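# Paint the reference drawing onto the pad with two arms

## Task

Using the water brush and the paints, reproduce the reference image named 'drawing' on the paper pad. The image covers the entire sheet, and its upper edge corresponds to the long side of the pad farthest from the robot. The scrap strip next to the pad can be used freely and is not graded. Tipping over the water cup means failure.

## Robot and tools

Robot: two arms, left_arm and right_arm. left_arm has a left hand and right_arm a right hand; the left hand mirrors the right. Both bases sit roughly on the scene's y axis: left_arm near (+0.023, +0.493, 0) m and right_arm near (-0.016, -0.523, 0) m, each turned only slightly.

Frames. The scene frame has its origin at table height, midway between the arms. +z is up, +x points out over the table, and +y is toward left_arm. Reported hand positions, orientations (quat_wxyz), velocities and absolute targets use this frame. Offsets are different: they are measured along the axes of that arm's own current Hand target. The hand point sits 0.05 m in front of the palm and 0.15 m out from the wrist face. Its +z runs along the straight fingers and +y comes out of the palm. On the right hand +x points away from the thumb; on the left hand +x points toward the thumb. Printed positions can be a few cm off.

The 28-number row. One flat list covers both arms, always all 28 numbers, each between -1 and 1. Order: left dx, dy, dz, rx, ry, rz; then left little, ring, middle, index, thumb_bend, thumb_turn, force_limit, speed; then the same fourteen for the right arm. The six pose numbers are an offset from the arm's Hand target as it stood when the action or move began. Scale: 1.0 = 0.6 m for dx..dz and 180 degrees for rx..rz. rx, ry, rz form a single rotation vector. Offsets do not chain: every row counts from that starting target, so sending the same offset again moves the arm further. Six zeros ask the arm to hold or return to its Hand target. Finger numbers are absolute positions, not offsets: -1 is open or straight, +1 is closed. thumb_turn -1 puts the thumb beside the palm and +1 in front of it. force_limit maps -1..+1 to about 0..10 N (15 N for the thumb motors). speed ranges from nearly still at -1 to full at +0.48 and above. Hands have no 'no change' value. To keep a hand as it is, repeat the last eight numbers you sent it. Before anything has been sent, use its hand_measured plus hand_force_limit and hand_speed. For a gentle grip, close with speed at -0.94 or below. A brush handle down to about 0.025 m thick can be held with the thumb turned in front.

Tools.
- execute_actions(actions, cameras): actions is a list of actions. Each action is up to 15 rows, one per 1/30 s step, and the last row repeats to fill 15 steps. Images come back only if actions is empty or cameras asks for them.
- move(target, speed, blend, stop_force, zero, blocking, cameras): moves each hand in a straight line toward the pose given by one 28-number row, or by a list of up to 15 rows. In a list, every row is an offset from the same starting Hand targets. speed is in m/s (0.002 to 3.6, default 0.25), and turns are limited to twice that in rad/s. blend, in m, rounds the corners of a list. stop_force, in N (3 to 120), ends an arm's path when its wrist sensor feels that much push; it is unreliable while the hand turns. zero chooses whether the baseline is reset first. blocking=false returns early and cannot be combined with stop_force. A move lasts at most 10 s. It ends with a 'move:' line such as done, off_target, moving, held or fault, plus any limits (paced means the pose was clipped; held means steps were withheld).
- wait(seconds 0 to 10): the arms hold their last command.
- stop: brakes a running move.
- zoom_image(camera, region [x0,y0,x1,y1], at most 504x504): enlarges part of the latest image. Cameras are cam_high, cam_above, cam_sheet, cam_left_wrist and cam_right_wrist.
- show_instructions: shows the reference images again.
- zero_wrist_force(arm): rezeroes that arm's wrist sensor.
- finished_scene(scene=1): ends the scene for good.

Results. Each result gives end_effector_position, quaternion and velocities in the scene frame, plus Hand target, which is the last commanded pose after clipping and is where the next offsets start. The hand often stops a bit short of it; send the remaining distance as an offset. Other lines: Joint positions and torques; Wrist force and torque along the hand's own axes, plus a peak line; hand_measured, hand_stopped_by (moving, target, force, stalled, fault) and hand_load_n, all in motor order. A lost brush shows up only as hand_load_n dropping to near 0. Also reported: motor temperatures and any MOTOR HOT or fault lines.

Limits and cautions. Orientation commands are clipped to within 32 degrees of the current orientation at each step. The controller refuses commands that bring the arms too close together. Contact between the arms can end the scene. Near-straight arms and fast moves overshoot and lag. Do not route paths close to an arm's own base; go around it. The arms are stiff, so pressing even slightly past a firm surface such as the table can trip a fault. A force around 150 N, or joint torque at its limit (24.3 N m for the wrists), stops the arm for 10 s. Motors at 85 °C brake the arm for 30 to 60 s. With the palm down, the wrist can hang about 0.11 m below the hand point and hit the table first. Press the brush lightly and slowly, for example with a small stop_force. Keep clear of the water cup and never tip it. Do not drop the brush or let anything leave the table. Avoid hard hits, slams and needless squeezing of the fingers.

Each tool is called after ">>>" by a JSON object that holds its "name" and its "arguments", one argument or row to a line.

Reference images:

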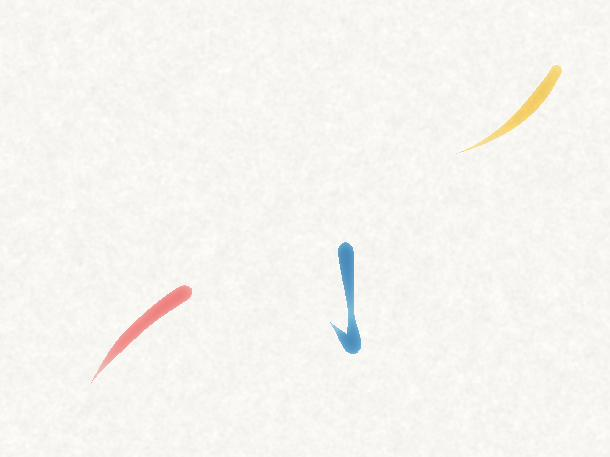

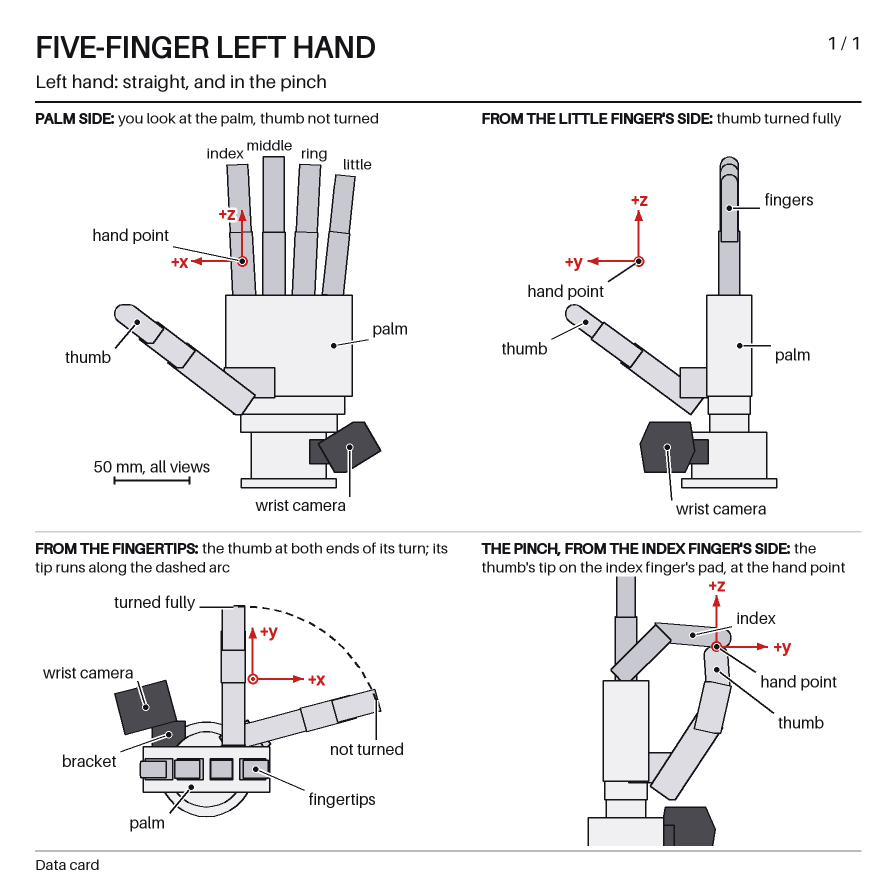

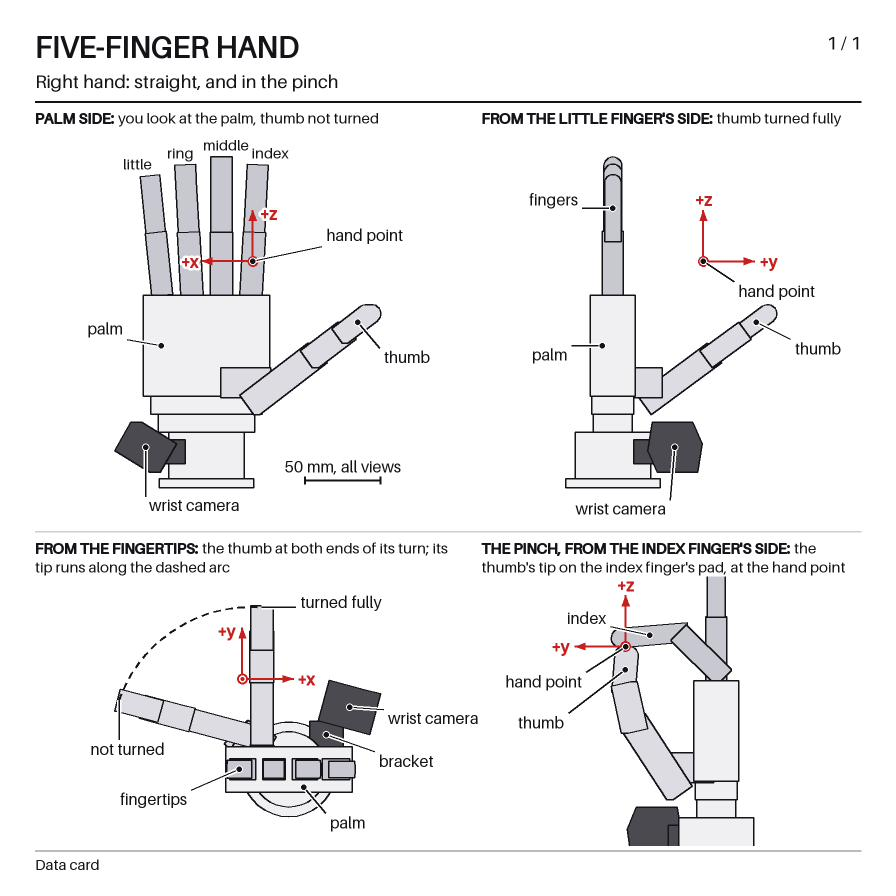

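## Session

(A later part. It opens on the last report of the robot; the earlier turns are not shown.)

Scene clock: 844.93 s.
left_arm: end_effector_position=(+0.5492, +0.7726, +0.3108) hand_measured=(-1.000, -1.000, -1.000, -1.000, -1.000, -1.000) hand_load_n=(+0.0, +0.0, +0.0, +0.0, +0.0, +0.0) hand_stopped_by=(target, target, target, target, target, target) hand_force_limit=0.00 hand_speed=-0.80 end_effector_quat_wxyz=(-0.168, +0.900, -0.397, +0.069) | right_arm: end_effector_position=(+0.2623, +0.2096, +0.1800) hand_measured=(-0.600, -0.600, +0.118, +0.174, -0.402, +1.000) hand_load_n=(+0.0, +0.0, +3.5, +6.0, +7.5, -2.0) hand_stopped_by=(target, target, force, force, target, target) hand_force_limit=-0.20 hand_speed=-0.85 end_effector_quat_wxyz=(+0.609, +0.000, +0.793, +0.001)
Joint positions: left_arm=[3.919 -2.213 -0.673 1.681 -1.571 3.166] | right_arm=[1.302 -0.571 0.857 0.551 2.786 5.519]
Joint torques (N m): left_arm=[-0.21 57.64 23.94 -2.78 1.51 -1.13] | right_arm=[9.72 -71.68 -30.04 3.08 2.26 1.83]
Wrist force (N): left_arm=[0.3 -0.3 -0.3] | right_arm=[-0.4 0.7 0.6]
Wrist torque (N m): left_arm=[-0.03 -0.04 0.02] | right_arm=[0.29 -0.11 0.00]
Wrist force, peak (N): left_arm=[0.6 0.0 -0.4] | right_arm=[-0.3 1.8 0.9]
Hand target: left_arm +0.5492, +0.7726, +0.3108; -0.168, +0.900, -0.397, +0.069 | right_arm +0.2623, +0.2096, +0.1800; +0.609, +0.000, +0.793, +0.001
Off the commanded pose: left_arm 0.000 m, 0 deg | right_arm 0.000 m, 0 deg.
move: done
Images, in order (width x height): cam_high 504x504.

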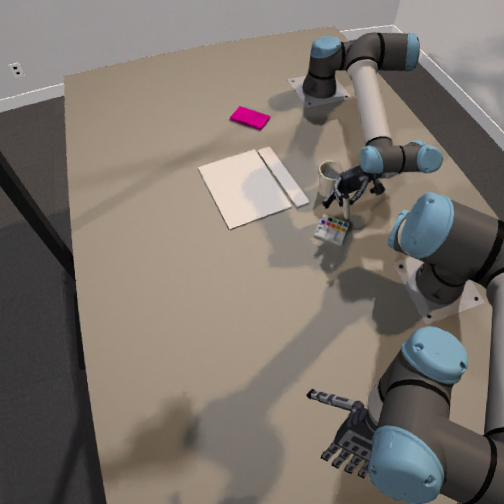

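>>> {"name": "move", "arguments": {
  "target": [
    [0,0,0,0,0,0,-1,-1,-1,-1,-1,-1,0,-0.8,-0.0805,0,-0.02159,0,0,0,-0.6,-0.6,0.35,0.35,-0.4,1,-0.2,-0.85],
    [0,0,0,0,0,0,-1,-1,-1,-1,-1,-1,0,-0.8,-0.12872,-0.44933,0.15825,0,0,0,-0.6,-0.6,0.35,0.35,-0.4,1,-0.2,-0.85],
    [0,0,0,0,0,0,-1,-1,-1,-1,-1,-1,0,-0.8,0.03228,-0.44933,0.20143,0,0,0,-0.6,-0.6,0.35,0.35,-0.4,1,-0.2,-0.85],
    [0,0,0,0,0,0,-1,-1,-1,-1,-1,-1,0,-0.8,0.04611,-0.41433,0.20134,0,0,0,-0.6,-0.6,0.35,0.35,-0.4,1,-0.2,-0.85]
  ],
  "speed": [0.12,0.2,0.1,0.03],
  "cameras": ["cam_high","cam_sheet"]
}}

>>> {"name": "zoom_image", "arguments": {
  "camera": "cam_sheet",
  "region": [120, 280, 320, 430]
}}

Scene clock: 857.73 s.
left_arm: end_effector_position=(+0.5492, +0.7726, +0.3108) hand_measured=(-1.000, -1.000, -1.000, -1.000, -1.000, -1.000) hand_load_n=(+0.0, +0.0, +0.0, +0.0, +0.0, -0.5) hand_stopped_by=(target, target, target, target, target, target) hand_force_limit=0.00 hand_speed=-0.80 end_effector_quat_wxyz=(-0.168, +0.900, -0.397, +0.069) | right_arm: end_effector_position=(+0.3721, -0.0388, +0.1217) hand_measured=(-0.600, -0.600, +0.118, +0.174, -0.402, +1.000) hand_load_n=(+0.0, +0.0, +3.5, +6.5, +7.5, -2.0) hand_stopped_by=(target, target, force, force, target, target) hand_force_limit=-0.20 hand_speed=-0.85 end_effector_quat_wxyz=(+0.609, +0.000, +0.793, +0.001)
Joint positions: left_arm=[3.919 -2.213 -0.673 1.681 -1.571 3.166] | right_arm=[0.925 -1.075 1.903 -0.397 2.474 5.061]
Joint torques (N m): left_arm=[0.3 57.97 23.99 -2.86 1.47 -1.18] | right_arm=[8.6 -23.68 -25.72 2 1.77 1.81]
Wrist force (N): left_arm=[0.2 0.0 0.1] | right_arm=[-0.6 1.0 0.2]
Wrist torque (N m): left_arm=[0.00 -0.01 0.01] | right_arm=[0.37 -0.06 -0.01]
Wrist force, peak (N): left_arm=[0.6 0.1 -0.5] | right_arm=[-0.3 2.0 0.6]
Hand target: left_arm +0.5492, +0.7726, +0.3108; -0.168, +0.900, -0.397, +0.069 | right_arm +0.3721, -0.0388, +0.1217; +0.609, +0.000, +0.793, +0.001
Off the commanded pose: left_arm 0.000 m, 0 deg | right_arm 0.000 m, 0 deg.
move: done
Images, in order (width x height): cam_high 504x504, cam_sheet 504x504.

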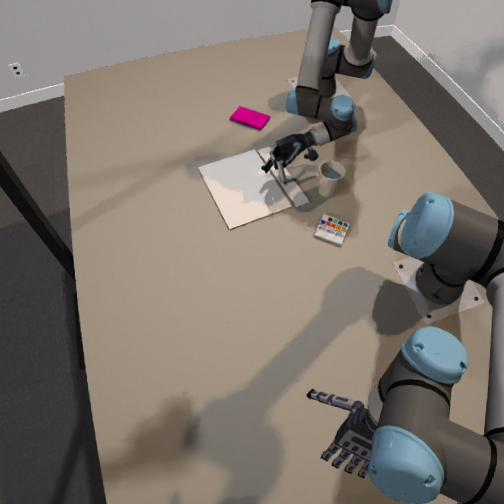

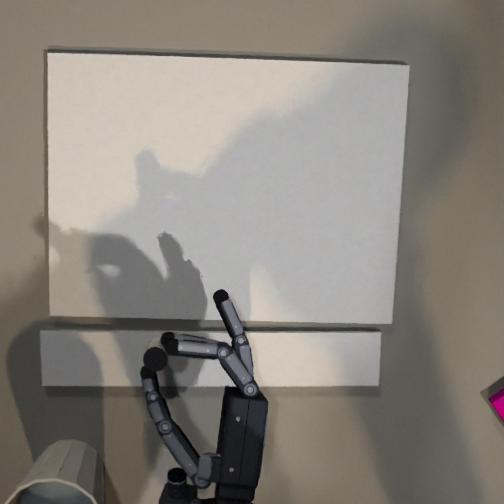

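Scaled by 2.520 from the camera's 504x504 image, which has a finer 720x720 frame.

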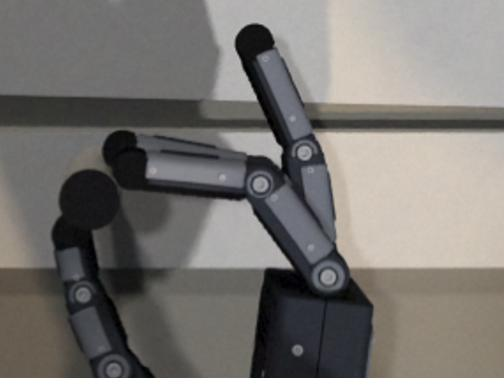

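>>> {"name": "zoom_image", "arguments": {
  "camera": "cam_high",
  "region": [270, 155, 310, 195]
}}

Scaled by 12.600 from the camera's 504x504 image, which has a finer 720x720 frame.

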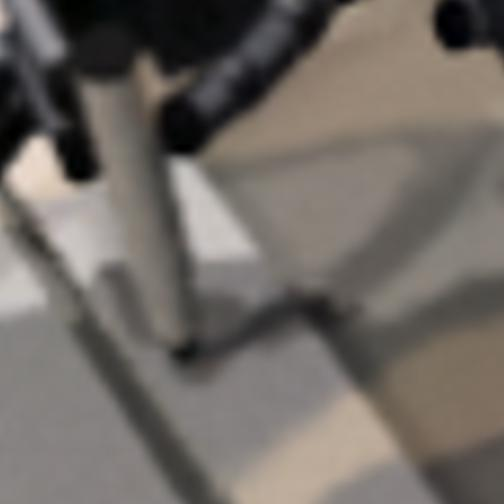

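>>> {"name": "move", "arguments": {
  "target": [
    [0,0,0,0,0,0,-1,-1,-1,-1,-1,-1,0,-0.8,0.00805,0,0.00216,0,0,0,-0.6,-0.6,0.35,0.35,-0.4,1,-0.2,-0.85],
    [0,0,0,0,0,0,-1,-1,-1,-1,-1,-1,0,-0.8,0.00891,0.04167,-0.00106,0,0,0,-0.6,-0.6,0.35,0.35,-0.4,1,-0.2,-0.85],
    [0,0,0,0,0,0,-1,-1,-1,-1,-1,-1,0,-0.8,-0.09574,0.04167,-0.02912,0,0,0,-0.6,-0.6,0.35,0.35,-0.4,1,-0.2,-0.85],
    [0,0,0,0,0,0,-1,-1,-1,-1,-1,-1,0,-0.8,-0.17266,-0.06833,-0.30861,0,0,0,-0.6,-0.6,0.35,0.35,-0.4,1,-0.2,-0.85]
  ],
  "speed": [0.02,0.03,0.08,0.2],
  "cameras": ["cam_high","cam_sheet"]
}}

>>> {"name": "zoom_image", "arguments": {
  "camera": "cam_sheet",
  "region": [20, 310, 220, 410]
}}

>>> {"name": "zoom_image", "arguments": {
  "camera": "cam_high",
  "region": [260, 140, 320, 220]
}}

Scene clock: 870.83 s.
left_arm: end_effector_position=(+0.5492, +0.7726, +0.3108) hand_measured=(-1.000, -1.000, -1.000, -1.000, -1.000, -1.000) hand_load_n=(-0.5, +0.0, +0.0, +0.0, +0.0, +0.0) hand_stopped_by=(target, target, target, target, target, target) hand_force_limit=0.00 hand_speed=-0.80 end_effector_quat_wxyz=(-0.168, +0.900, -0.397, +0.069) | right_arm: end_effector_position=(+0.2202, -0.0802, +0.2697) hand_measured=(-0.600, -0.600, +0.118, +0.174, -0.402, +1.000) hand_load_n=(+0.0, +0.0, +3.5, +6.0, +8.0, -2.0) hand_stopped_by=(target, target, force, force, target, target) hand_force_limit=-0.20 hand_speed=-0.85 end_effector_quat_wxyz=(+0.609, +0.000, +0.793, +0.001)
Joint positions: left_arm=[3.919 -2.213 -0.673 1.681 -1.571 3.166] | right_arm=[1.223 -1.37 1.9 0.172 2.729 5.372]
Joint torques (N m): left_arm=[-0.25 56.74 23.46 -2.79 1.51 -1.12] | right_arm=[8.47 -12.51 -29.42 2.79 2.27 1.97]
Wrist force (N): left_arm=[0.1 0.0 -0.3] | right_arm=[-0.5 0.8 0.5]
Wrist torque (N m): left_arm=[0.02 -0.02 0.01] | right_arm=[0.30 -0.07 0.00]
Wrist force, peak (N): left_arm=[0.7 0.2 -0.4] | right_arm=[0.0 1.3 1.5]
Hand target: left_arm +0.5492, +0.7726, +0.3108; -0.168, +0.900, -0.397, +0.069 | right_arm +0.2201, -0.0802, +0.2696; +0.609, +0.000, +0.793, +0.001
Off the commanded pose: left_arm 0.000 m, 0 deg | right_arm 0.000 m, 0 deg.
move: done
Images, in order (width x height): cam_high 504x504, cam_sheet 504x504.

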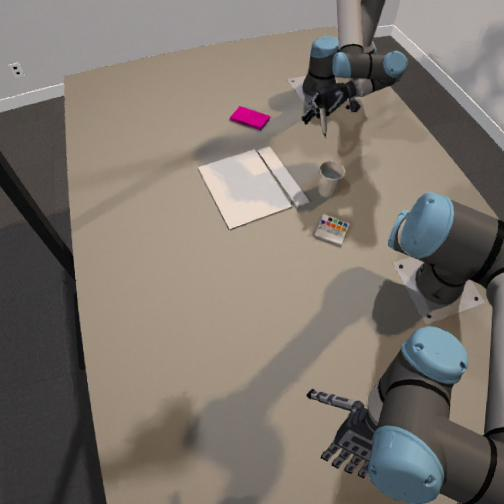

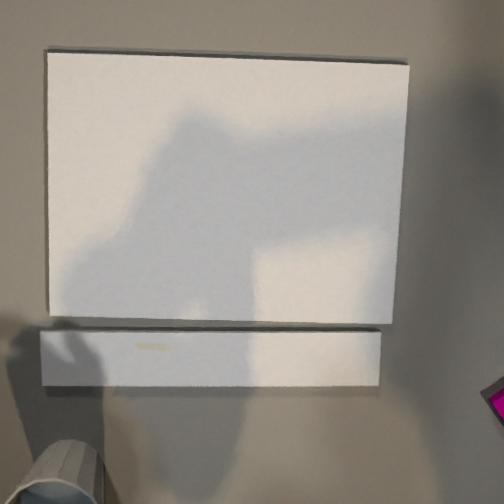

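Scaled by 2.520 from the camera's 504x504 image, which has a finer 720x720 frame.

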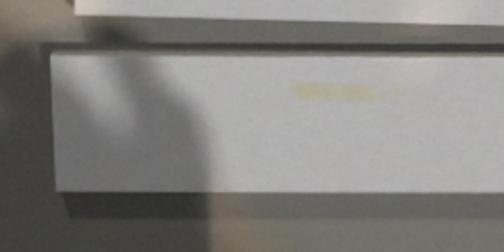

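Scaled by 6.300 from the camera's 504x504 image, which has a finer 720x720 frame.

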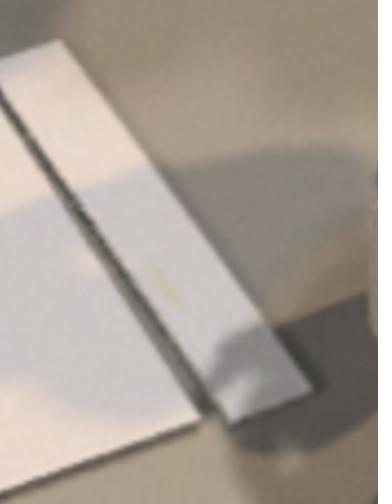

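>>> {"name": "zoom_image", "arguments": {
  "camera": "cam_sheet",
  "region": [125, 320, 195, 370]
}}

Scaled by 7.200 from the camera's 504x504 image, which has a finer 720x720 frame.

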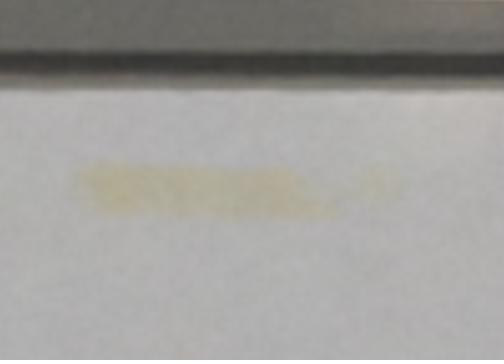

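>>> {"name": "move", "arguments": {
  "target": [
    [0,0,0,0,0,0,-1,-1,-1,-1,-1,-1,0,-0.8,-0.00911,0.20067,0.03397,0,0,0,-0.6,-0.6,0.35,0.35,-0.4,1,-0.2,-0.85],
    [0,0,0,0,0,0,-1,-1,-1,-1,-1,-1,0,-0.8,0.15125,0.20067,0.07697,0,0,0,-0.6,-0.6,0.35,0.35,-0.4,1,-0.2,-0.85],
    [0,0,0,0,0,0,-1,-1,-1,-1,-1,-1,0,-0.8,0.15125,0.19067,0.07697,0,0,0,-0.6,-0.6,0.35,0.35,-0.4,1,-0.2,-0.85],
    [0,0,0,0,0,0,-1,-1,-1,-1,-1,-1,0,-0.8,0.15125,0.20067,0.07697,0,0,0,-0.6,-0.6,0.35,0.35,-0.4,1,-0.2,-0.85],
    [0,0,0,0,0,0,-1,-1,-1,-1,-1,-1,0,-0.8,-0.00911,0.20067,0.03397,0,0,0,-0.6,-0.6,0.35,0.35,-0.4,1,-0.2,-0.85]
  ],
  "speed": [0.2,0.12,0.03,0.03,0.15]
}}

>>> {"name": "move", "arguments": {
  "target": [
    [0,0,0,0,0,0,-1,-1,-1,-1,-1,-1,0,-0.8,-0.0092,0.28233,0.03429,0,0,0,-0.6,-0.6,0.35,0.35,-0.4,1,-0.2,-0.85],
    [0,0,0,0,0,0,-1,-1,-1,-1,-1,-1,0,-0.8,0.21588,0.28233,0.09464,0,0,0,-0.6,-0.6,0.35,0.35,-0.4,1,-0.2,-0.85],
    [0,0,0,0,0,0,-1,-1,-1,-1,-1,-1,0,-0.8,0.22554,0.28233,0.09723,0,0,0,-0.6,-0.6,0.35,0.35,-0.4,1,-0.2,-0.85],
    [0,0,0,0,0,0,-1,-1,-1,-1,-1,-1,0,-0.8,0.22554,0.28733,0.09723,0,0,0,-0.6,-0.6,0.35,0.35,-0.4,1,-0.2,-0.85],
    [0,0,0,0,0,0,-1,-1,-1,-1,-1,-1,0,-0.8,0.2264,0.28233,0.09401,0,0,0,-0.6,-0.6,0.35,0.35,-0.4,1,-0.2,-0.85],
    [0,0,0,0,0,0,-1,-1,-1,-1,-1,-1,0,-0.8,0.22554,0.27733,0.09723,0,0,0,-0.6,-0.6,0.35,0.35,-0.4,1,-0.2,-0.85],
    [0,0,0,0,0,0,-1,-1,-1,-1,-1,-1,0,-0.8,0.22468,0.28233,0.10045,0,0,0,-0.6,-0.6,0.35,0.35,-0.4,1,-0.2,-0.85],
    [0,0,0,0,0,0,-1,-1,-1,-1,-1,-1,0,-0.8,0.22554,0.28733,0.09723,0,0,0,-0.6,-0.6,0.35,0.35,-0.4,1,-0.2,-0.85],
    [0,0,0,0,0,0,-1,-1,-1,-1,-1,-1,0,-0.8,0.2264,0.28233,0.09401,0,0,0,-0.6,-0.6,0.35,0.35,-0.4,1,-0.2,-0.85],
    [0,0,0,0,0,0,-1,-1,-1,-1,-1,-1,0,-0.8,0.22554,0.27733,0.09723,0,0,0,-0.6,-0.6,0.35,0.35,-0.4,1,-0.2,-0.85]
  ],
  "speed": [0.25,0.15,0.03,0.02,0.02,0.02,0.02,0.02,0.02,0.02],
  "blend": 0.001
}}

Scene clock: 901.10 s.
left_arm: end_effector_position=(+0.5492, +0.7726, +0.3108) hand_measured=(-1.000, -1.000, -1.000, -1.000, -1.000, -1.000) hand_load_n=(+0.0, +0.5, +0.0, +0.0, +0.0, +0.0) hand_stopped_by=(target, target, target, target, target, target) hand_force_limit=0.00 hand_speed=-0.80 end_effector_quat_wxyz=(-0.168, +0.900, -0.397, +0.069) | right_arm: end_effector_position=(+0.2411, +0.0403, +0.2698) hand_measured=(-0.600, -0.600, +0.118, +0.174, -0.402, +1.000) hand_load_n=(+0.0, +0.0, +3.5, +6.0, +7.5, -2.0) hand_stopped_by=(target, target, force, force, target, target) hand_force_limit=-0.20 hand_speed=-0.85 end_effector_quat_wxyz=(+0.609, +0.000, +0.793, +0.001)
Joint positions: left_arm=[3.919 -2.213 -0.673 1.681 -1.571 3.166] | right_arm=[1.261 -1.089 1.516 0.335 2.757 5.437]
Joint torques (N m): left_arm=[-0.12 57.33 25.06 -2.81 1.49 -1.16] | right_arm=[8.01 -51.12 -28.42 2.85 2.45 1.88]
Wrist force (N): left_arm=[0.3 -0.3 -0.3] | right_arm=[-0.4 0.7 0.6]
Wrist torque (N m): left_arm=[-0.02 -0.04 0.02] | right_arm=[0.29 -0.09 -0.01]
Wrist force, peak (N): left_arm=[0.5 0.1 -0.6] | right_arm=[-0.4 2.1 0.7]
Hand target: left_arm +0.5492, +0.7726, +0.3108; -0.168, +0.900, -0.397, +0.069 | right_arm +0.2411, +0.0403, +0.2698; +0.609, +0.000, +0.793, +0.001
Off the commanded pose: left_arm 0.000 m, 0 deg | right_arm 0.000 m, 0 deg.
move: done

Scene clock: 904.70 s.
left_arm: end_effector_position=(+0.5492, +0.7726, +0.3108) hand_measured=(-1.000, -1.000, -1.000, -1.000, -1.000, -1.000) hand_load_n=(+0.0, +0.0, +0.0, +0.5, +0.0, +0.0) hand_stopped_by=(target, target, target, target, target, target) hand_force_limit=0.00 hand_speed=-0.80 end_effector_quat_wxyz=(-0.168, +0.900, -0.397, +0.069) | right_arm: end_effector_position=(+0.2622, +0.2069, +0.1242) hand_measured=(-0.600, -0.600, +0.118, +0.174, -0.402, +1.000) hand_load_n=(+0.0, +0.0, +3.5, +6.0, +7.5, -2.0) hand_stopped_by=(target, target, force, force, target, target) hand_force_limit=-0.20 hand_speed=-0.85 end_effector_quat_wxyz=(+0.609, +0.000, +0.793, +0.001)
Joint positions: left_arm=[3.919 -2.213 -0.673 1.681 -1.571 3.166] | right_arm=[1.301 -0.523 0.912 0.446 2.785 5.517]
Joint torques (N m): left_arm=[0.62 57.47 23.81 -2.84 1.42 -1.26] | right_arm=[-8.45 -73.07 -6.8 -0.07 -0.31 -1.96]
Wrist force (N): left_arm=[0.3 0.2 -0.2] | right_arm=[-0.1 0.7 0.7]
Wrist torque (N m): left_arm=[0.04 -0.04 0.00] | right_arm=[0.28 -0.15 0.14]
Wrist force, peak (N): left_arm=[0.7 0.0 -0.4] | right_arm=[-0.9 1.9 0.5]
Hand target: left_arm +0.5492, +0.7726, +0.3108; -0.168, +0.900, -0.397, +0.069 | right_arm +0.2622, +0.2069, +0.1242; +0.609, +0.000, +0.793, +0.001
Off the commanded pose: left_arm 0.000 m, 0 deg | right_arm 0.000 m, 0 deg.
move: done

>>> {"name": "move", "arguments": {
  "target": [
    [0,0,0,0,0,0,-1,-1,-1,-1,-1,-1,0,-0.8,-0.00086,0.00333,0.00322,0,0,0,-0.6,-0.6,0.35,0.35,-0.4,1,-0.2,-0.85],
    [0,0,0,0,0,0,-1,-1,-1,-1,-1,-1,0,-0.8,0,0.00833,0,0,0,0,-0.6,-0.6,0.35,0.35,-0.4,1,-0.2,-0.85],
    [0,0,0,0,0,0,-1,-1,-1,-1,-1,-1,0,-0.8,0.00086,0.00333,-0.00322,0,0,0,-0.6,-0.6,0.35,0.35,-0.4,1,-0.2,-0.85],
    [0,0,0,0,0,0,-1,-1,-1,-1,-1,-1,0,-0.8,0,0,0,0,0,0,-0.6,-0.6,0.35,0.35,-0.4,1,-0.2,-0.85],
    [0,0,0,0,0,0,-1,-1,-1,-1,-1,-1,0,-0.8,-0.00086,0.00333,0.00322,0,0,0,-0.6,-0.6,0.35,0.35,-0.4,1,-0.2,-0.85],
    [0,0,0,0,0,0,-1,-1,-1,-1,-1,-1,0,-0.8,-0.0966,0.00333,-0.0259,0,0,0,-0.6,-0.6,0.35,0.35,-0.4,1,-0.2,-0.85]
  ],
  "speed": [0.02,0.02,0.02,0.02,0.02,0.08],
  "cameras": ["cam_high"]
}}

>>> {"name": "zoom_image", "arguments": {
  "camera": "cam_high",
  "region": [325, 205, 355, 235]
}}

Scene clock: 915.50 s.
left_arm: end_effector_position=(+0.5492, +0.7726, +0.3108) hand_measured=(-1.000, -1.000, -1.000, -1.000, -1.000, -1.000) hand_load_n=(+0.5, +0.0, +0.0, +0.0, +0.0, +0.0) hand_stopped_by=(target, target, target, target, target, target) hand_force_limit=0.00 hand_speed=-0.80 end_effector_quat_wxyz=(-0.168, +0.900, -0.397, +0.069) | right_arm: end_effector_position=(+0.2622, +0.2088, +0.1842) hand_measured=(-0.600, -0.600, +0.118, +0.174, -0.402, +1.000) hand_load_n=(+0.0, +0.0, +3.5, +6.0, +7.5, -2.0) hand_stopped_by=(target, target, force, force, target, target) hand_force_limit=-0.20 hand_speed=-0.85 end_effector_quat_wxyz=(+0.609, +0.000, +0.793, +0.001)
Joint positions: left_arm=[3.919 -2.213 -0.673 1.681 -1.571 3.166] | right_arm=[1.302 -0.577 0.858 0.556 2.785 5.518]
Joint torques (N m): left_arm=[0.67 57.05 23.91 -2.93 1.47 -1.15] | right_arm=[8.9 -71.48 -29.92 3.27 2.52 1.95]
Wrist force (N): left_arm=[0.3 0.1 -0.3] | right_arm=[-0.2 0.7 0.6]
Wrist torque (N m): left_arm=[0.04 -0.04 0.01] | right_arm=[0.28 -0.13 0.01]
Wrist force, peak (N): left_arm=[0.6 0.1 -0.6] | right_arm=[-0.8 0.9 0.5]
Hand target: left_arm +0.5492, +0.7726, +0.3108; -0.168, +0.900, -0.397, +0.069 | right_arm +0.2622, +0.2088, +0.1842; +0.609, +0.000, +0.793, +0.001
Off the commanded pose: left_arm 0.000 m, 0 deg | right_arm 0.000 m, 0 deg.
move: done
Images, in order (width x height): cam_high 504x504.

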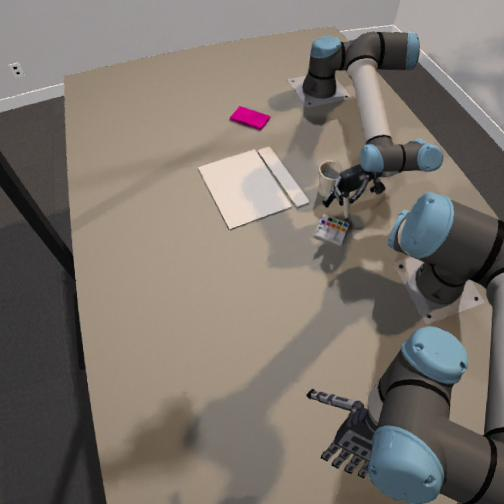

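Scaled by 16.800 from the camera's 504x504 image, which has a finer 720x720 frame.

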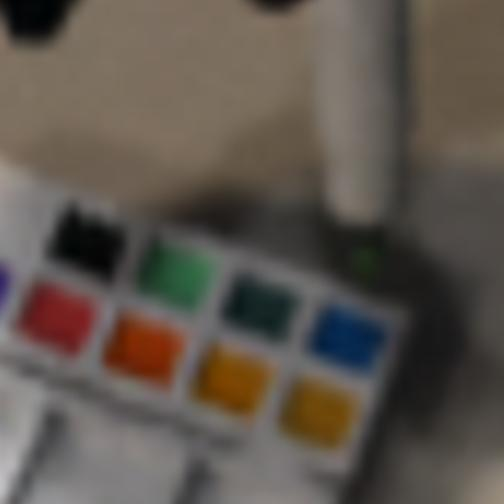

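>>> {"name": "move", "arguments": {
  "target": [
    [0,0,0,0,0,0,-1,-1,-1,-1,-1,-1,0,-0.8,-0.07406,0,-0.01986,0,0,0,-0.6,-0.6,0.35,0.35,-0.4,1,-0.2,-0.85],
    [0,0,0,0,0,0,-1,-1,-1,-1,-1,-1,0,-0.8,-0.11499,-0.473,0.13277,0,0,0,-0.6,-0.6,0.35,0.35,-0.4,1,-0.2,-0.85],
    [0,0,0,0,0,0,-1,-1,-1,-1,-1,-1,0,-0.8,0.04794,-0.473,0.17646,0,0,0,-0.6,-0.6,0.35,0.35,-0.4,1,-0.2,-0.85],
    [0,0,0,0,0,0,-1,-1,-1,-1,-1,-1,0,-0.8,0.06998,-0.373,0.1715,0,0,0,-0.6,-0.6,0.35,0.35,-0.4,1,-0.2,-0.85],
    [0,0,0,0,0,0,-1,-1,-1,-1,-1,-1,0,-0.8,-0.03821,-0.373,0.14249,0,0,0,-0.6,-0.6,0.35,0.35,-0.4,1,-0.2,-0.85],
    [0,0,0,0,0,0,-1,-1,-1,-1,-1,-1,0,-0.8,-0.11992,-0.48133,-0.10498,0,0,0,-0.6,-0.6,0.35,0.35,-0.4,1,-0.2,-0.85]
  ],
  "speed": [0.15,0.25,0.1,0.03,0.1,0.25],
  "cameras": ["cam_sheet"]
}}

>>> {"name": "zoom_image", "arguments": {
  "camera": "cam_sheet",
  "region": [110, 320, 230, 400]
}}

Scene clock: 935.43 s.
left_arm: end_effector_position=(+0.5492, +0.7726, +0.3108) hand_measured=(-1.000, -1.000, -1.000, -1.000, -1.000, -1.000) hand_load_n=(+0.0, +0.0, +0.0, +0.0, +0.0, +0.0) hand_stopped_by=(target, target, target, target, target, target) hand_force_limit=0.00 hand_speed=-0.80 end_effector_quat_wxyz=(-0.168, +0.900, -0.397, +0.069) | right_arm: end_effector_position=(+0.2204, -0.0802, +0.2697) hand_measured=(-0.600, -0.600, +0.118, +0.174, -0.402, +1.000) hand_load_n=(+0.0, +0.0, +3.5, +6.0, +7.5, -2.0) hand_stopped_by=(target, target, force, force, target, target) hand_force_limit=-0.20 hand_speed=-0.85 end_effector_quat_wxyz=(+0.609, +0.000, +0.793, +0.001)
Joint positions: left_arm=[3.919 -2.213 -0.673 1.681 -1.571 3.166] | right_arm=[1.223 -1.37 1.9 0.171 2.728 5.371]
Joint torques (N m): left_arm=[0.4 57.21 24.34 -2.92 1.38 -1.13] | right_arm=[9.53 -14.29 -28.04 2.6 2.2 2.09]
Wrist force (N): left_arm=[0.3 0.1 -0.5] | right_arm=[-0.4 0.8 0.4]
Wrist torque (N m): left_arm=[0.05 -0.05 0.01] | right_arm=[0.32 -0.08 0.00]
Wrist force, peak (N): left_arm=[0.4 -0.2 -0.6] | right_arm=[-0.1 1.5 1.6]
Hand target: left_arm +0.5492, +0.7726, +0.3108; -0.168, +0.900, -0.397, +0.069 | right_arm +0.2203, -0.0802, +0.2696; +0.609, +0.000, +0.793, +0.001
Off the commanded pose: left_arm 0.000 m, 0 deg | right_arm 0.000 m, 0 deg.
move: done
Images, in order (width x height): cam_sheet 504x504.

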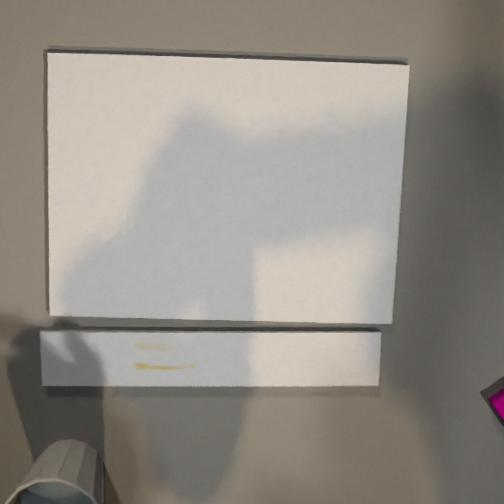

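Scaled by 4.200 from the camera's 504x504 image, which has a finer 720x720 frame.

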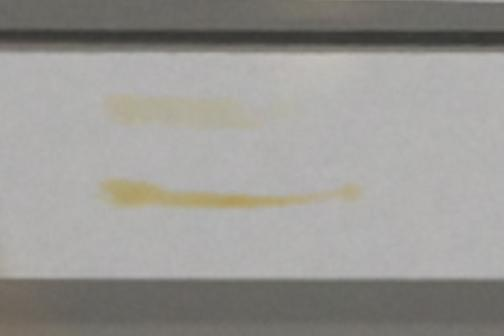

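>>> {"name": "zoom_image", "arguments": {
  "camera": "cam_sheet",
  "region": [125, 340, 205, 385]
}}

>>> {"name": "zoom_image", "arguments": {
  "camera": "cam_sheet",
  "region": [30, 300, 110, 400]
}}

>>> {"name": "zoom_image", "arguments": {
  "camera": "cam_sheet",
  "region": [20, 30, 120, 100]
}}

>>> {"name": "zoom_image", "arguments": {
  "camera": "cam_sheet",
  "region": [340, 40, 440, 110]
}}

>>> {"name": "zoom_image", "arguments": {
  "camera": "cam_sheet",
  "region": [340, 290, 440, 400]
}}

Scaled by 6.300 from the camera's 504x504 image, which has a finer 720x720 frame.

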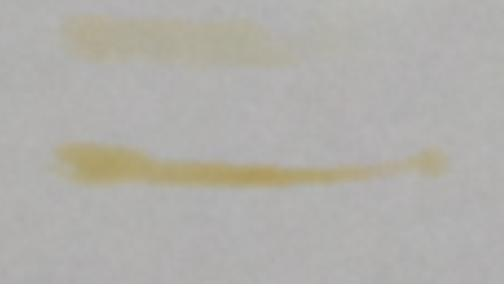

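Scaled by 5.040 from the camera's 504x504 image, which has a finer 720x720 frame.

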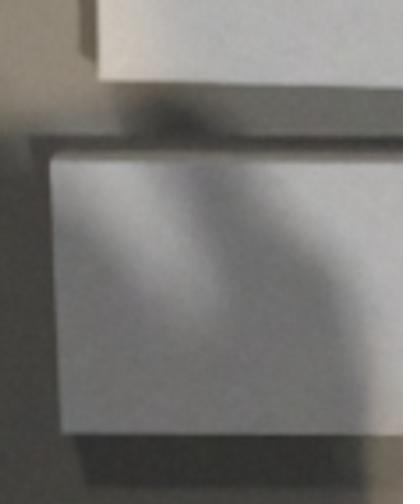

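Scaled by 5.040 from the camera's 504x504 image, which has a finer 720x720 frame.

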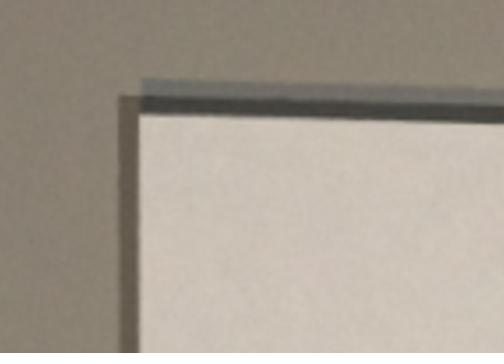

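Scaled by 5.040 from the camera's 504x504 image, which has a finer 720x720 frame.

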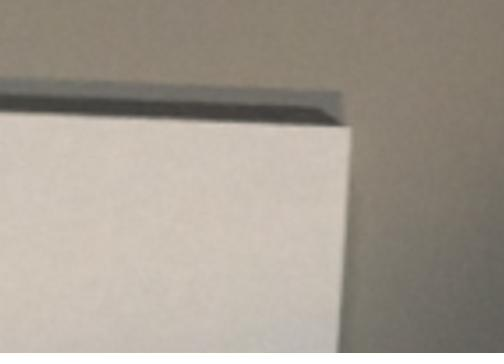

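Scaled by 4.582 from the camera's 504x504 image, which has a finer 720x720 frame.

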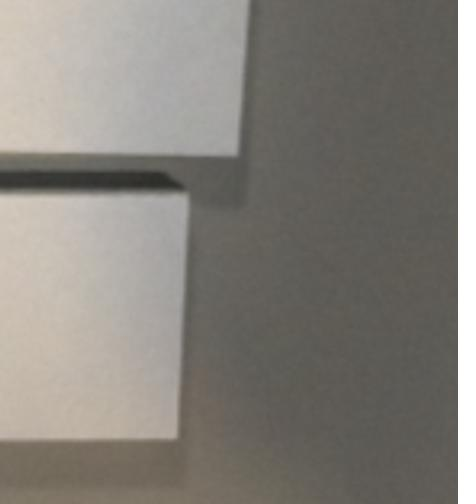

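>>> {"name": "move", "arguments": {
  "target": [
    [0,0,0,0,0,0,-1,-1,-1,-1,-1,-1,0,-0.8,-0.01822,0.48283,0.06794,0,0,0,-0.6,-0.6,0.35,0.35,-0.4,1,-0.2,-0.85],
    [0,0,0,0,0,0,-1,-1,-1,-1,-1,-1,0,-0.8,0.20654,0.48283,0.1282,0,0,0,-0.6,-0.6,0.35,0.35,-0.4,1,-0.2,-0.85],
    [0,0,0,0,0,0,-1,-1,-1,-1,-1,-1,0,-0.8,0.2162,0.48283,0.1308,0,0,0,-0.6,-0.6,0.35,0.35,-0.4,1,-0.2,-0.85],
    [0,0,0,0,0,0,-1,-1,-1,-1,-1,-1,0,-0.8,0.2162,0.48783,0.1308,0,0,0,-0.6,-0.6,0.35,0.35,-0.4,1,-0.2,-0.85],
    [0,0,0,0,0,0,-1,-1,-1,-1,-1,-1,0,-0.8,0.21706,0.48283,0.12758,0,0,0,-0.6,-0.6,0.35,0.35,-0.4,1,-0.2,-0.85],
    [0,0,0,0,0,0,-1,-1,-1,-1,-1,-1,0,-0.8,0.2162,0.47783,0.1308,0,0,0,-0.6,-0.6,0.35,0.35,-0.4,1,-0.2,-0.85],
    [0,0,0,0,0,0,-1,-1,-1,-1,-1,-1,0,-0.8,0.21534,0.48283,0.13402,0,0,0,-0.6,-0.6,0.35,0.35,-0.4,1,-0.2,-0.85],
    [0,0,0,0,0,0,-1,-1,-1,-1,-1,-1,0,-0.8,0.2162,0.48783,0.1308,0,0,0,-0.6,-0.6,0.35,0.35,-0.4,1,-0.2,-0.85],
    [0,0,0,0,0,0,-1,-1,-1,-1,-1,-1,0,-0.8,0.21706,0.48283,0.12758,0,0,0,-0.6,-0.6,0.35,0.35,-0.4,1,-0.2,-0.85],
    [0,0,0,0,0,0,-1,-1,-1,-1,-1,-1,0,-0.8,0.2162,0.47783,0.1308,0,0,0,-0.6,-0.6,0.35,0.35,-0.4,1,-0.2,-0.85],
    [0,0,0,0,0,0,-1,-1,-1,-1,-1,-1,0,-0.8,0.0461,0.48283,0.08517,0,0,0,-0.6,-0.6,0.35,0.35,-0.4,1,-0.2,-0.85]
  ],
  "speed": [0.25,0.15,0.03,0.02,0.02,0.02,0.02,0.02,0.02,0.02,0.1],
  "blend": 0.0005
}}

Scene clock: 974.40 s.
left_arm: end_effector_position=(+0.5492, +0.7726, +0.3108) hand_measured=(-1.000, -1.000, -1.000, -1.000, -1.000, -1.000) hand_load_n=(+0.0, +0.0, -0.5, +0.0, +0.0, +0.0) hand_stopped_by=(target, target, target, target, target, target) hand_force_limit=0.00 hand_speed=-0.80 end_effector_quat_wxyz=(-0.168, +0.900, -0.397, +0.069) | right_arm: end_effector_position=(+0.2622, +0.2096, +0.2301) hand_measured=(-0.600, -0.600, +0.118, +0.174, -0.402, +1.000) hand_load_n=(+0.0, +0.0, +3.5, +6.0, +7.5, -2.0) hand_stopped_by=(target, target, force, force, target, target) hand_force_limit=-0.20 hand_speed=-0.85 end_effector_quat_wxyz=(+0.609, +0.000, +0.793, +0.001)
Joint positions: left_arm=[3.919 -2.213 -0.673 1.681 -1.571 3.166] | right_arm=[1.302 -0.609 0.798 0.648 2.786 5.519]
Joint torques (N m): left_arm=[0.46 57.98 24.16 -3.03 1.43 -1.27] | right_arm=[8.58 -46.43 -31.15 2.97 2.53 1.94]
Wrist force (N): left_arm=[0.4 -0.1 -0.3] | right_arm=[-0.2 0.7 0.7]
Wrist torque (N m): left_arm=[0.01 -0.07 0.02] | right_arm=[0.28 -0.14 0.01]
Wrist force, peak (N): left_arm=[0.6 0.2 -0.6] | right_arm=[-1.4 1.7 0.5]
Hand target: left_arm +0.5492, +0.7726, +0.3108; -0.168, +0.900, -0.397, +0.069 | right_arm +0.2622, +0.2096, +0.2301; +0.609, +0.000, +0.793, +0.001
Off the commanded pose: left_arm 0.000 m, 0 deg | right_arm 0.000 m, 0 deg.
move: done

>>> {"name": "move", "arguments": {
  "target": [
    [0,0,0,0,0,0,-1,-1,-1,-1,-1,-1,0,-0.8,-0.04969,-0.491,0.18531,0,0,0,-0.6,-0.6,0.35,0.35,-0.4,1,-0.2,-0.85],
    [0,0,0,0,0,0,-1,-1,-1,-1,-1,-1,0,-0.8,0.09537,-0.491,0.22421,0,0,0,-0.6,-0.6,0.35,0.35,-0.4,1,-0.2,-0.85],
    [0,0,0,0,0,0,-1,-1,-1,-1,-1,-1,0,-0.8,0.12113,-0.491,0.23111,0,0,0,-0.6,-0.6,0.35,0.35,-0.4,1,-0.2,-0.85],
    [0,0,0,0,0,0,-1,-1,-1,-1,-1,-1,0,-0.8,0.12022,-0.52433,0.23449,0,0,0,-0.6,-0.6,0.35,0.35,-0.4,1,-0.2,-0.85],
    [0,0,0,0,0,0,-1,-1,-1,-1,-1,-1,0,-0.8,0.09446,-0.52433,0.22759,0,0,0,-0.6,-0.6,0.35,0.35,-0.4,1,-0.2,-0.85],
    [0,0,0,0,0,0,-1,-1,-1,-1,-1,-1,0,-0.8,0.09377,-0.54933,0.23017,0,0,0,-0.6,-0.6,0.35,0.35,-0.4,1,-0.2,-0.85]
  ],
  "speed": [0.25,0.12,0.04,0.03,0.06,0.06]
}}

Scene clock: 994.70 s.
left_arm: end_effector_position=(+0.5492, +0.7726, +0.3108) hand_measured=(-1.000, -1.000, -1.000, -1.000, -1.000, -1.000) hand_load_n=(+0.0, +0.0, +0.0, +0.0, +0.0, +0.0) hand_stopped_by=(target, target, target, target, target, target) hand_force_limit=0.00 hand_speed=-0.80 end_effector_quat_wxyz=(-0.168, +0.900, -0.397, +0.069) | right_arm: end_effector_position=(+0.3814, -0.1196, +0.1396) hand_measured=(-0.600, -0.600, +0.118, +0.174, -0.402, +1.000) hand_load_n=(+0.0, +0.0, +3.5, +6.0, +7.5, -2.0) hand_stopped_by=(target, target, force, force, target, target) hand_force_limit=-0.20 hand_speed=-0.85 end_effector_quat_wxyz=(+0.609, +0.000, +0.793, +0.001)
Joint positions: left_arm=[3.919 -2.213 -0.673 1.681 -1.571 3.166] | right_arm=[0.773 -1.257 2.124 -0.501 2.334 4.973]
Joint torques (N m): left_arm=[-0.82 57.88 24.01 -3.07 1.55 -1.17] | right_arm=[-9.91 -40.75 -4.29 -1.74 -1.01 -1.89]
Wrist force (N): left_arm=[0.0 0.1 -0.4] | right_arm=[-0.4 0.8 0.4]
Wrist torque (N m): left_arm=[0.03 0.00 -0.01] | right_arm=[0.31 -0.10 0.11]
Wrist force, peak (N): left_arm=[0.7 -0.3 -0.4] | right_arm=[-0.2 2.0 0.3]
Hand target: left_arm +0.5492, +0.7726, +0.3108; -0.168, +0.900, -0.397, +0.069 | right_arm +0.3814, -0.1197, +0.1396; +0.609, +0.000, +0.793, +0.001
Off the commanded pose: left_arm 0.000 m, 0 deg | right_arm 0.000 m, 0 deg.
move: done

>>> {"name": "move", "arguments": {
  "target": [
    [0,0,0,0,0,0,-1,-1,-1,-1,-1,-1,0,-0.8,0.03156,0,0.00846,0,0,0,-0.6,-0.6,0.35,0.35,-0.4,1,-0.2,-0.85],
    [0,0,0,0,0,0,-1,-1,-1,-1,-1,-1,0,-0.8,0.03065,-0.03333,0.01184,0,0,0,-0.6,-0.6,0.35,0.35,-0.4,1,-0.2,-0.85],
    [0,0,0,0,0,0,-1,-1,-1,-1,-1,-1,0,-0.8,-0.00091,-0.03333,0.00338,0,0,0,-0.6,-0.6,0.35,0.35,-0.4,1,-0.2,-0.85],
    [0,0,0,0,0,0,-1,-1,-1,-1,-1,-1,0,-0.8,-0.0016,-0.05833,0.00596,0,0,0,-0.6,-0.6,0.35,0.35,-0.4,1,-0.2,-0.85],
    [0,0,0,0,0,0,-1,-1,-1,-1,-1,-1,0,-0.8,0.0364,-0.05833,0.01615,0,0,0,-0.6,-0.6,0.35,0.35,-0.4,1,-0.2,-0.85],
    [0,0,0,0,0,0,-1,-1,-1,-1,-1,-1,0,-0.8,0.0355,-0.09167,0.01953,0,0,0,-0.6,-0.6,0.35,0.35,-0.4,1,-0.2,-0.85],
    [0,0,0,0,0,0,-1,-1,-1,-1,-1,-1,0,-0.8,-0.0025,-0.09167,0.00934,0,0,0,-0.6,-0.6,0.35,0.35,-0.4,1,-0.2,-0.85],
    [0,0,0,0,0,0,-1,-1,-1,-1,-1,-1,0,-0.8,-0.14026,0.06617,-0.31614,0,0,0,-0.6,-0.6,0.35,0.35,-0.4,1,-0.2,-0.85]
  ],
  "speed": [0.04,0.03,0.06,0.06,0.04,0.03,0.06,0.25],
  "cameras": ["cam_sheet"]
}}

>>> {"name": "zoom_image", "arguments": {
  "camera": "cam_sheet",
  "region": [120, 310, 340, 400]
}}

Scene clock: 1013.97 s.
left_arm: end_effector_position=(+0.5492, +0.7726, +0.3108) hand_measured=(-1.000, -1.000, -1.000, -1.000, -1.000, -1.000) hand_load_n=(+0.0, +0.0, +0.0, +0.0, +0.0, +0.0) hand_stopped_by=(target, target, target, target, target, target) hand_force_limit=0.00 hand_speed=-0.80 end_effector_quat_wxyz=(-0.168, +0.900, -0.397, +0.069) | right_arm: end_effector_position=(+0.2200, -0.0804, +0.2700) hand_measured=(-0.600, -0.600, +0.118, +0.174, -0.402, +1.000) hand_load_n=(+0.0, +0.0, +4.5, +3.0, +6.0, -0.5) hand_stopped_by=(target, target, force, force, target, target) hand_force_limit=-0.20 hand_speed=-0.85 end_effector_quat_wxyz=(+0.609, +0.000, +0.793, +0.001)
Joint positions: left_arm=[3.919 -2.213 -0.673 1.681 -1.571 3.166] | right_arm=[1.224 -1.371 1.9 0.172 2.729 5.373]
Joint torques (N m): left_arm=[0.19 57.28 24.53 -3.04 1.52 -1.19] | right_arm=[9.24 -14.64 -29.57 2.97 2.26 1.91]
Wrist force (N): left_arm=[0.7 0.0 -0.3] | right_arm=[-0.7 1.0 0.4]
Wrist torque (N m): left_arm=[0.01 -0.10 0.03] | right_arm=[0.35 -0.04 0.00]
Wrist force, peak (N): left_arm=[0.6 -0.1 -0.5] | right_arm=[-0.9 1.5 -0.6]
Hand target: left_arm +0.5492, +0.7726, +0.3108; -0.168, +0.900, -0.397, +0.069 | right_arm +0.2199, -0.0804, +0.2700; +0.609, +0.000, +0.793, +0.001
Off the commanded pose: left_arm 0.000 m, 0 deg | right_arm 0.000 m, 0 deg.
move: done
Images, in order (width x height): cam_sheet 504x504.

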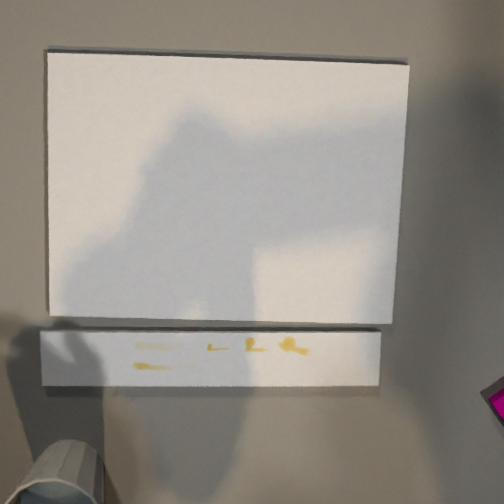

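Scaled by 2.291 from the camera's 504x504 image, which has a finer 720x720 frame.

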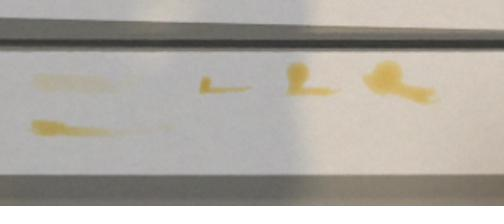

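>>> {"name": "zoom_image", "arguments": {
  "camera": "cam_sheet",
  "region": [200, 325, 270, 365]
}}

>>> {"name": "zoom_image", "arguments": {
  "camera": "cam_sheet",
  "region": [250, 325, 320, 365]
}}

Scaled by 7.200 from the camera's 504x504 image, which has a finer 720x720 frame.

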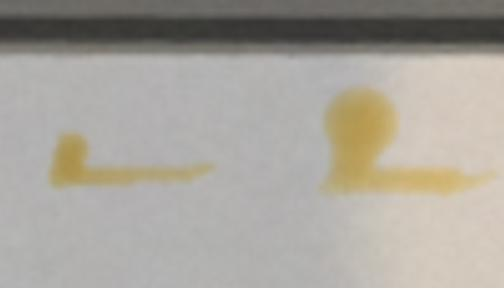

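Scaled by 7.200 from the camera's 504x504 image, which has a finer 720x720 frame.

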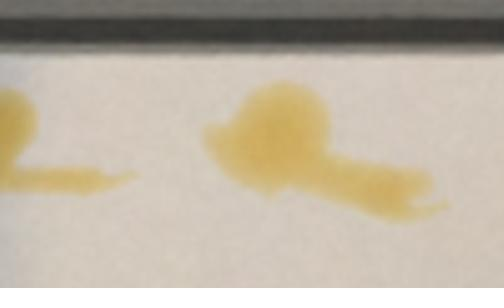

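>>> {"name": "wait", "arguments": {
  "seconds": 0,
  "cameras": ["cam_high"]
}}

>>> {"name": "zoom_image", "arguments": {
  "camera": "cam_high",
  "region": [310, 110, 340, 140]
}}

Scene clock: 1042.23 s.
left_arm: end_effector_position=(+0.5492, +0.7726, +0.3108) hand_measured=(-1.000, -1.000, -1.000, -1.000, -1.000, -1.000) hand_load_n=(+0.0, +0.0, +0.5, +0.0, +0.0, +0.0) hand_stopped_by=(target, target, target, target, target, target) hand_force_limit=0.00 hand_speed=-0.80 end_effector_quat_wxyz=(-0.168, +0.900, -0.397, +0.069) | right_arm: end_effector_position=(+0.2199, -0.0804, +0.2700) hand_measured=(-0.600, -0.600, +0.118, +0.174, -0.402, +1.000) hand_load_n=(+0.0, +0.0, +4.5, +3.0, +6.0, +0.0) hand_stopped_by=(target, target, force, force, target, target) hand_force_limit=-0.20 hand_speed=-0.85 end_effector_quat_wxyz=(+0.609, +0.000, +0.793, +0.001)
Joint positions: left_arm=[3.919 -2.213 -0.673 1.681 -1.571 3.166] | right_arm=[1.224 -1.371 1.9 0.173 2.729 5.373]
Joint torques (N m): left_arm=[-0.54 57.04 24.55 -3.04 1.52 -1.25] | right_arm=[8.53 -15.67 -27.91 2.84 2.34 2.02]
Wrist force (N): left_arm=[0.2 -0.2 -0.4] | right_arm=[-0.6 0.8 0.5]
Wrist torque (N m): left_arm=[0.00 -0.04 0.02] | right_arm=[0.31 -0.05 -0.01]
Wrist force, peak (N): left_arm=[0.3 0.1 -0.8] | right_arm=[-0.5 1.2 0.4]
Hand target: left_arm +0.5492, +0.7726, +0.3108; -0.168, +0.900, -0.397, +0.069 | right_arm +0.2199, -0.0804, +0.2700; +0.609, +0.000, +0.793, +0.001
Off the commanded pose: left_arm 0.000 m, 0 deg | right_arm 0.000 m, 0 deg.
Images, in order (width x height): cam_high 504x504.

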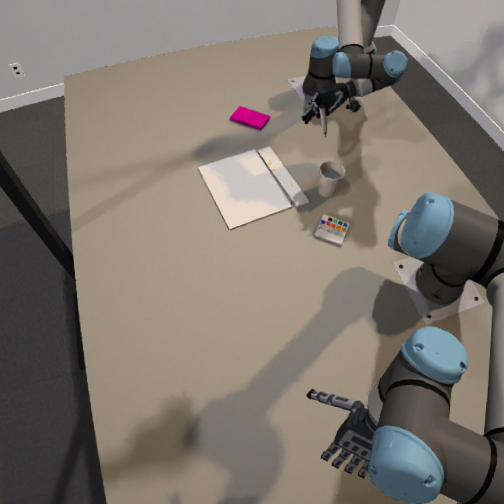

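Scaled by 16.800 from the camera's 504x504 image, which has a finer 720x720 frame.

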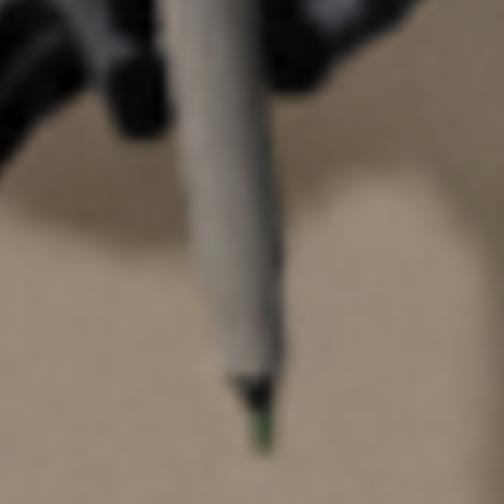

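>>> {"name": "move", "arguments": {
  "target": [
    [0,0,0,0,0,0,-1,-1,-1,-1,-1,-1,0,-0.8,0.13311,-0.02433,0.27591,0,0,0,-0.6,-0.6,0.35,0.35,-0.4,1,-0.2,-0.85],
    [0,0,0,0,0,0,-1,-1,-1,-1,-1,-1,0,-0.8,0.17014,-0.02433,0.28584,0,0,0,-0.6,-0.6,0.35,0.35,-0.4,1,-0.2,-0.85],
    [0,0,0,0,0,0,-1,-1,-1,-1,-1,-1,0,-0.8,0.18603,-0.091,0.29735,0,0,0,-0.6,-0.6,0.35,0.35,-0.4,1,-0.2,-0.85],
    [0,0,0,0,0,0,-1,-1,-1,-1,-1,-1,0,-0.8,0.14739,-0.091,0.28699,0,0,0,-0.6,-0.6,0.35,0.35,-0.4,1,-0.2,-0.85]
  ],
  "speed": [0.25,0.08,0.01,0.06],
  "blend": [0,0,0.0005,0]
}}

Scene clock: 1063.30 s.
left_arm: end_effector_position=(+0.5492, +0.7726, +0.3108) hand_measured=(-1.000, -1.000, -1.000, -1.000, -1.000, -1.000) hand_load_n=(+0.0, +0.0, +0.0, +0.0, +0.0, +0.0) hand_stopped_by=(target, target, target, target, target, target) hand_force_limit=0.00 hand_speed=-0.80 end_effector_quat_wxyz=(-0.168, +0.900, -0.397, +0.069) | right_arm: end_effector_position=(+0.3635, -0.1346, +0.1399) hand_measured=(-0.600, -0.600, +0.118, +0.174, -0.402, +1.000) hand_load_n=(+0.0, +0.0, +4.5, +3.0, +6.0, -0.5) hand_stopped_by=(target, target, force, force, target, target) hand_force_limit=-0.20 hand_speed=-0.85 end_effector_quat_wxyz=(+0.609, +0.000, +0.793, +0.001)
Joint positions: left_arm=[3.919 -2.213 -0.673 1.681 -1.571 3.166] | right_arm=[0.78 -1.297 2.183 -0.517 2.341 4.977]
Joint torques (N m): left_arm=[-0.22 57.89 24.74 -3.01 1.5 -1.16] | right_arm=[-3.74 -40.1 -23.4 1.46 0.1 2.03]
Wrist force (N): left_arm=[0.3 -0.1 -0.6] | right_arm=[-0.3 0.8 0.5]
Wrist torque (N m): left_arm=[0.03 -0.06 0.02] | right_arm=[0.31 -0.11 0.09]
Wrist force, peak (N): left_arm=[0.4 0.1 -0.7] | right_arm=[0.0 0.5 1.6]
Hand target: left_arm +0.5492, +0.7726, +0.3108; -0.168, +0.900, -0.397, +0.069 | right_arm +0.3634, -0.1346, +0.1399; +0.609, +0.000, +0.793, +0.001
Off the commanded pose: left_arm 0.000 m, 0 deg | right_arm 0.000 m, 0 deg.
move: done

>>> {"name": "move", "arguments": {
  "target": [
    [0,0,0,0,0,0,-1,-1,-1,-1,-1,-1,0,-0.8,-0.00108,-0.04233,0.00403,0,0,0,-0.6,-0.6,0.35,0.35,-0.4,1,-0.2,-0.85],
    [0,0,0,0,0,0,-1,-1,-1,-1,-1,-1,0,-0.8,0.03096,-0.04233,0.01262,0,0,0,-0.6,-0.6,0.35,0.35,-0.4,1,-0.2,-0.85],
    [0,0,0,0,0,0,-1,-1,-1,-1,-1,-1,0,-0.8,-0.00108,-0.04233,0.00403,0,0,0,-0.6,-0.6,0.35,0.35,-0.4,1,-0.2,-0.85],
    [0,0,0,0,0,0,-1,-1,-1,-1,-1,-1,0,-0.8,-0.00199,-0.07567,0.00741,0,0,0,-0.6,-0.6,0.35,0.35,-0.4,1,-0.2,-0.85],
    [0,0,0,0,0,0,-1,-1,-1,-1,-1,-1,0,-0.8,0.03488,-0.07567,0.0173,0,0,0,-0.6,-0.6,0.35,0.35,-0.4,1,-0.2,-0.85],
    [0,0,0,0,0,0,-1,-1,-1,-1,-1,-1,0,-0.8,-0.00199,-0.07567,0.00741,0,0,0,-0.6,-0.6,0.35,0.35,-0.4,1,-0.2,-0.85],
    [0,0,0,0,0,0,-1,-1,-1,-1,-1,-1,0,-0.8,-0.14755,0.091,-0.28703,0,0,0,-0.6,-0.6,0.35,0.35,-0.4,1,-0.2,-0.85]
  ],
  "speed": [0.06,0.04,0.04,0.06,0.04,0.04,0.25],
  "blend": [0,0.0005,0,0,0.0005,0,0],
  "cameras": ["cam_sheet"]
}}

>>> {"name": "zoom_image", "arguments": {
  "camera": "cam_sheet",
  "region": [200, 325, 340, 395]
}}

>>> {"name": "zoom_image", "arguments": {
  "camera": "cam_sheet",
  "region": [210, 350, 280, 390]
}}

>>> {"name": "zoom_image", "arguments": {
  "camera": "cam_sheet",
  "region": [265, 350, 335, 390]
}}

Scene clock: 1080.70 s.
left_arm: end_effector_position=(+0.5492, +0.7726, +0.3108) hand_measured=(-1.000, -1.000, -1.000, -1.000, -1.000, -1.000) hand_load_n=(+0.0, +0.0, +0.0, +0.0, +0.0, -0.5) hand_stopped_by=(target, target, target, target, target, target) hand_force_limit=0.00 hand_speed=-0.80 end_effector_quat_wxyz=(-0.168, +0.900, -0.397, +0.069) | right_arm: end_effector_position=(+0.2200, -0.0804, +0.2701) hand_measured=(-0.600, -0.600, +0.118, +0.174, -0.402, +1.000) hand_load_n=(+0.0, +0.0, +4.0, +3.0, +6.0, +0.0) hand_stopped_by=(target, target, force, force, target, target) hand_force_limit=-0.20 hand_speed=-0.85 end_effector_quat_wxyz=(+0.609, +0.000, +0.793, +0.001)
Joint positions: left_arm=[3.919 -2.213 -0.673 1.681 -1.571 3.166] | right_arm=[1.224 -1.371 1.9 0.173 2.729 5.373]
Joint torques (N m): left_arm=[0.06 57.32 24.03 -3.03 1.53 -1.3] | right_arm=[9.68 -13.28 -27.48 2.9 2.36 1.99]
Wrist force (N): left_arm=[0.3 -0.2 -0.1] | right_arm=[-0.4 0.9 0.4]
Wrist torque (N m): left_arm=[-0.03 -0.04 0.03] | right_arm=[0.33 -0.07 0.00]
Wrist force, peak (N): left_arm=[0.6 0.3 -0.5] | right_arm=[-0.9 1.5 -0.5]
Hand target: left_arm +0.5492, +0.7726, +0.3108; -0.168, +0.900, -0.397, +0.069 | right_arm +0.2199, -0.0804, +0.2701; +0.609, +0.000, +0.793, +0.001
Off the commanded pose: left_arm 0.000 m, 0 deg | right_arm 0.000 m, 0 deg.
move: done
Images, in order (width x height): cam_sheet 504x504.

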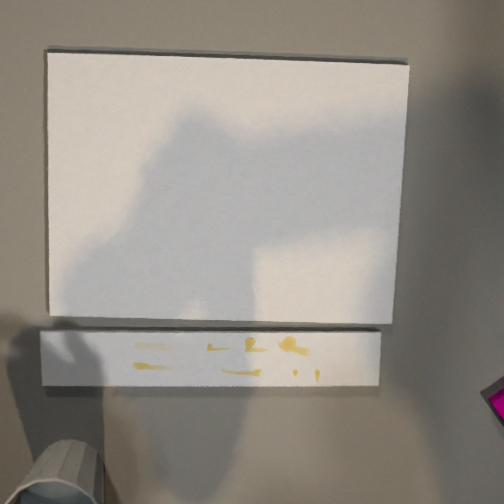

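Scaled by 3.600 from the camera's 504x504 image, which has a finer 720x720 frame.

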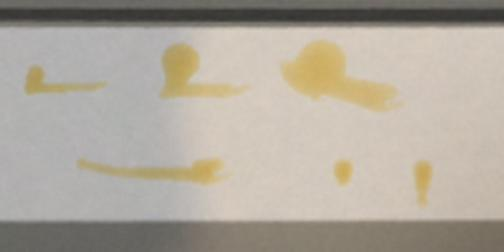

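Scaled by 7.200 from the camera's 504x504 image, which has a finer 720x720 frame.

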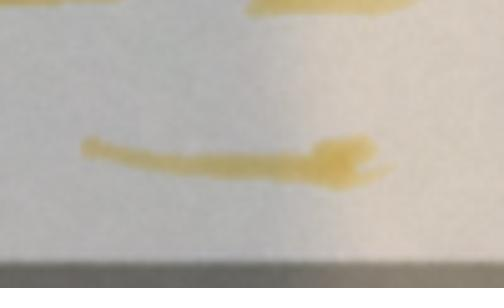

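Scaled by 7.200 from the camera's 504x504 image, which has a finer 720x720 frame.

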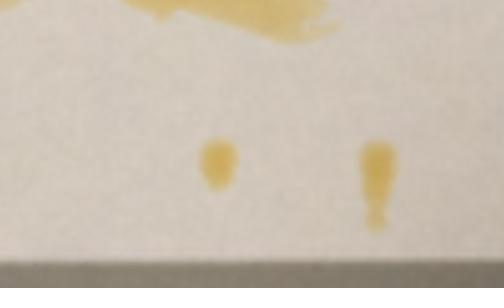

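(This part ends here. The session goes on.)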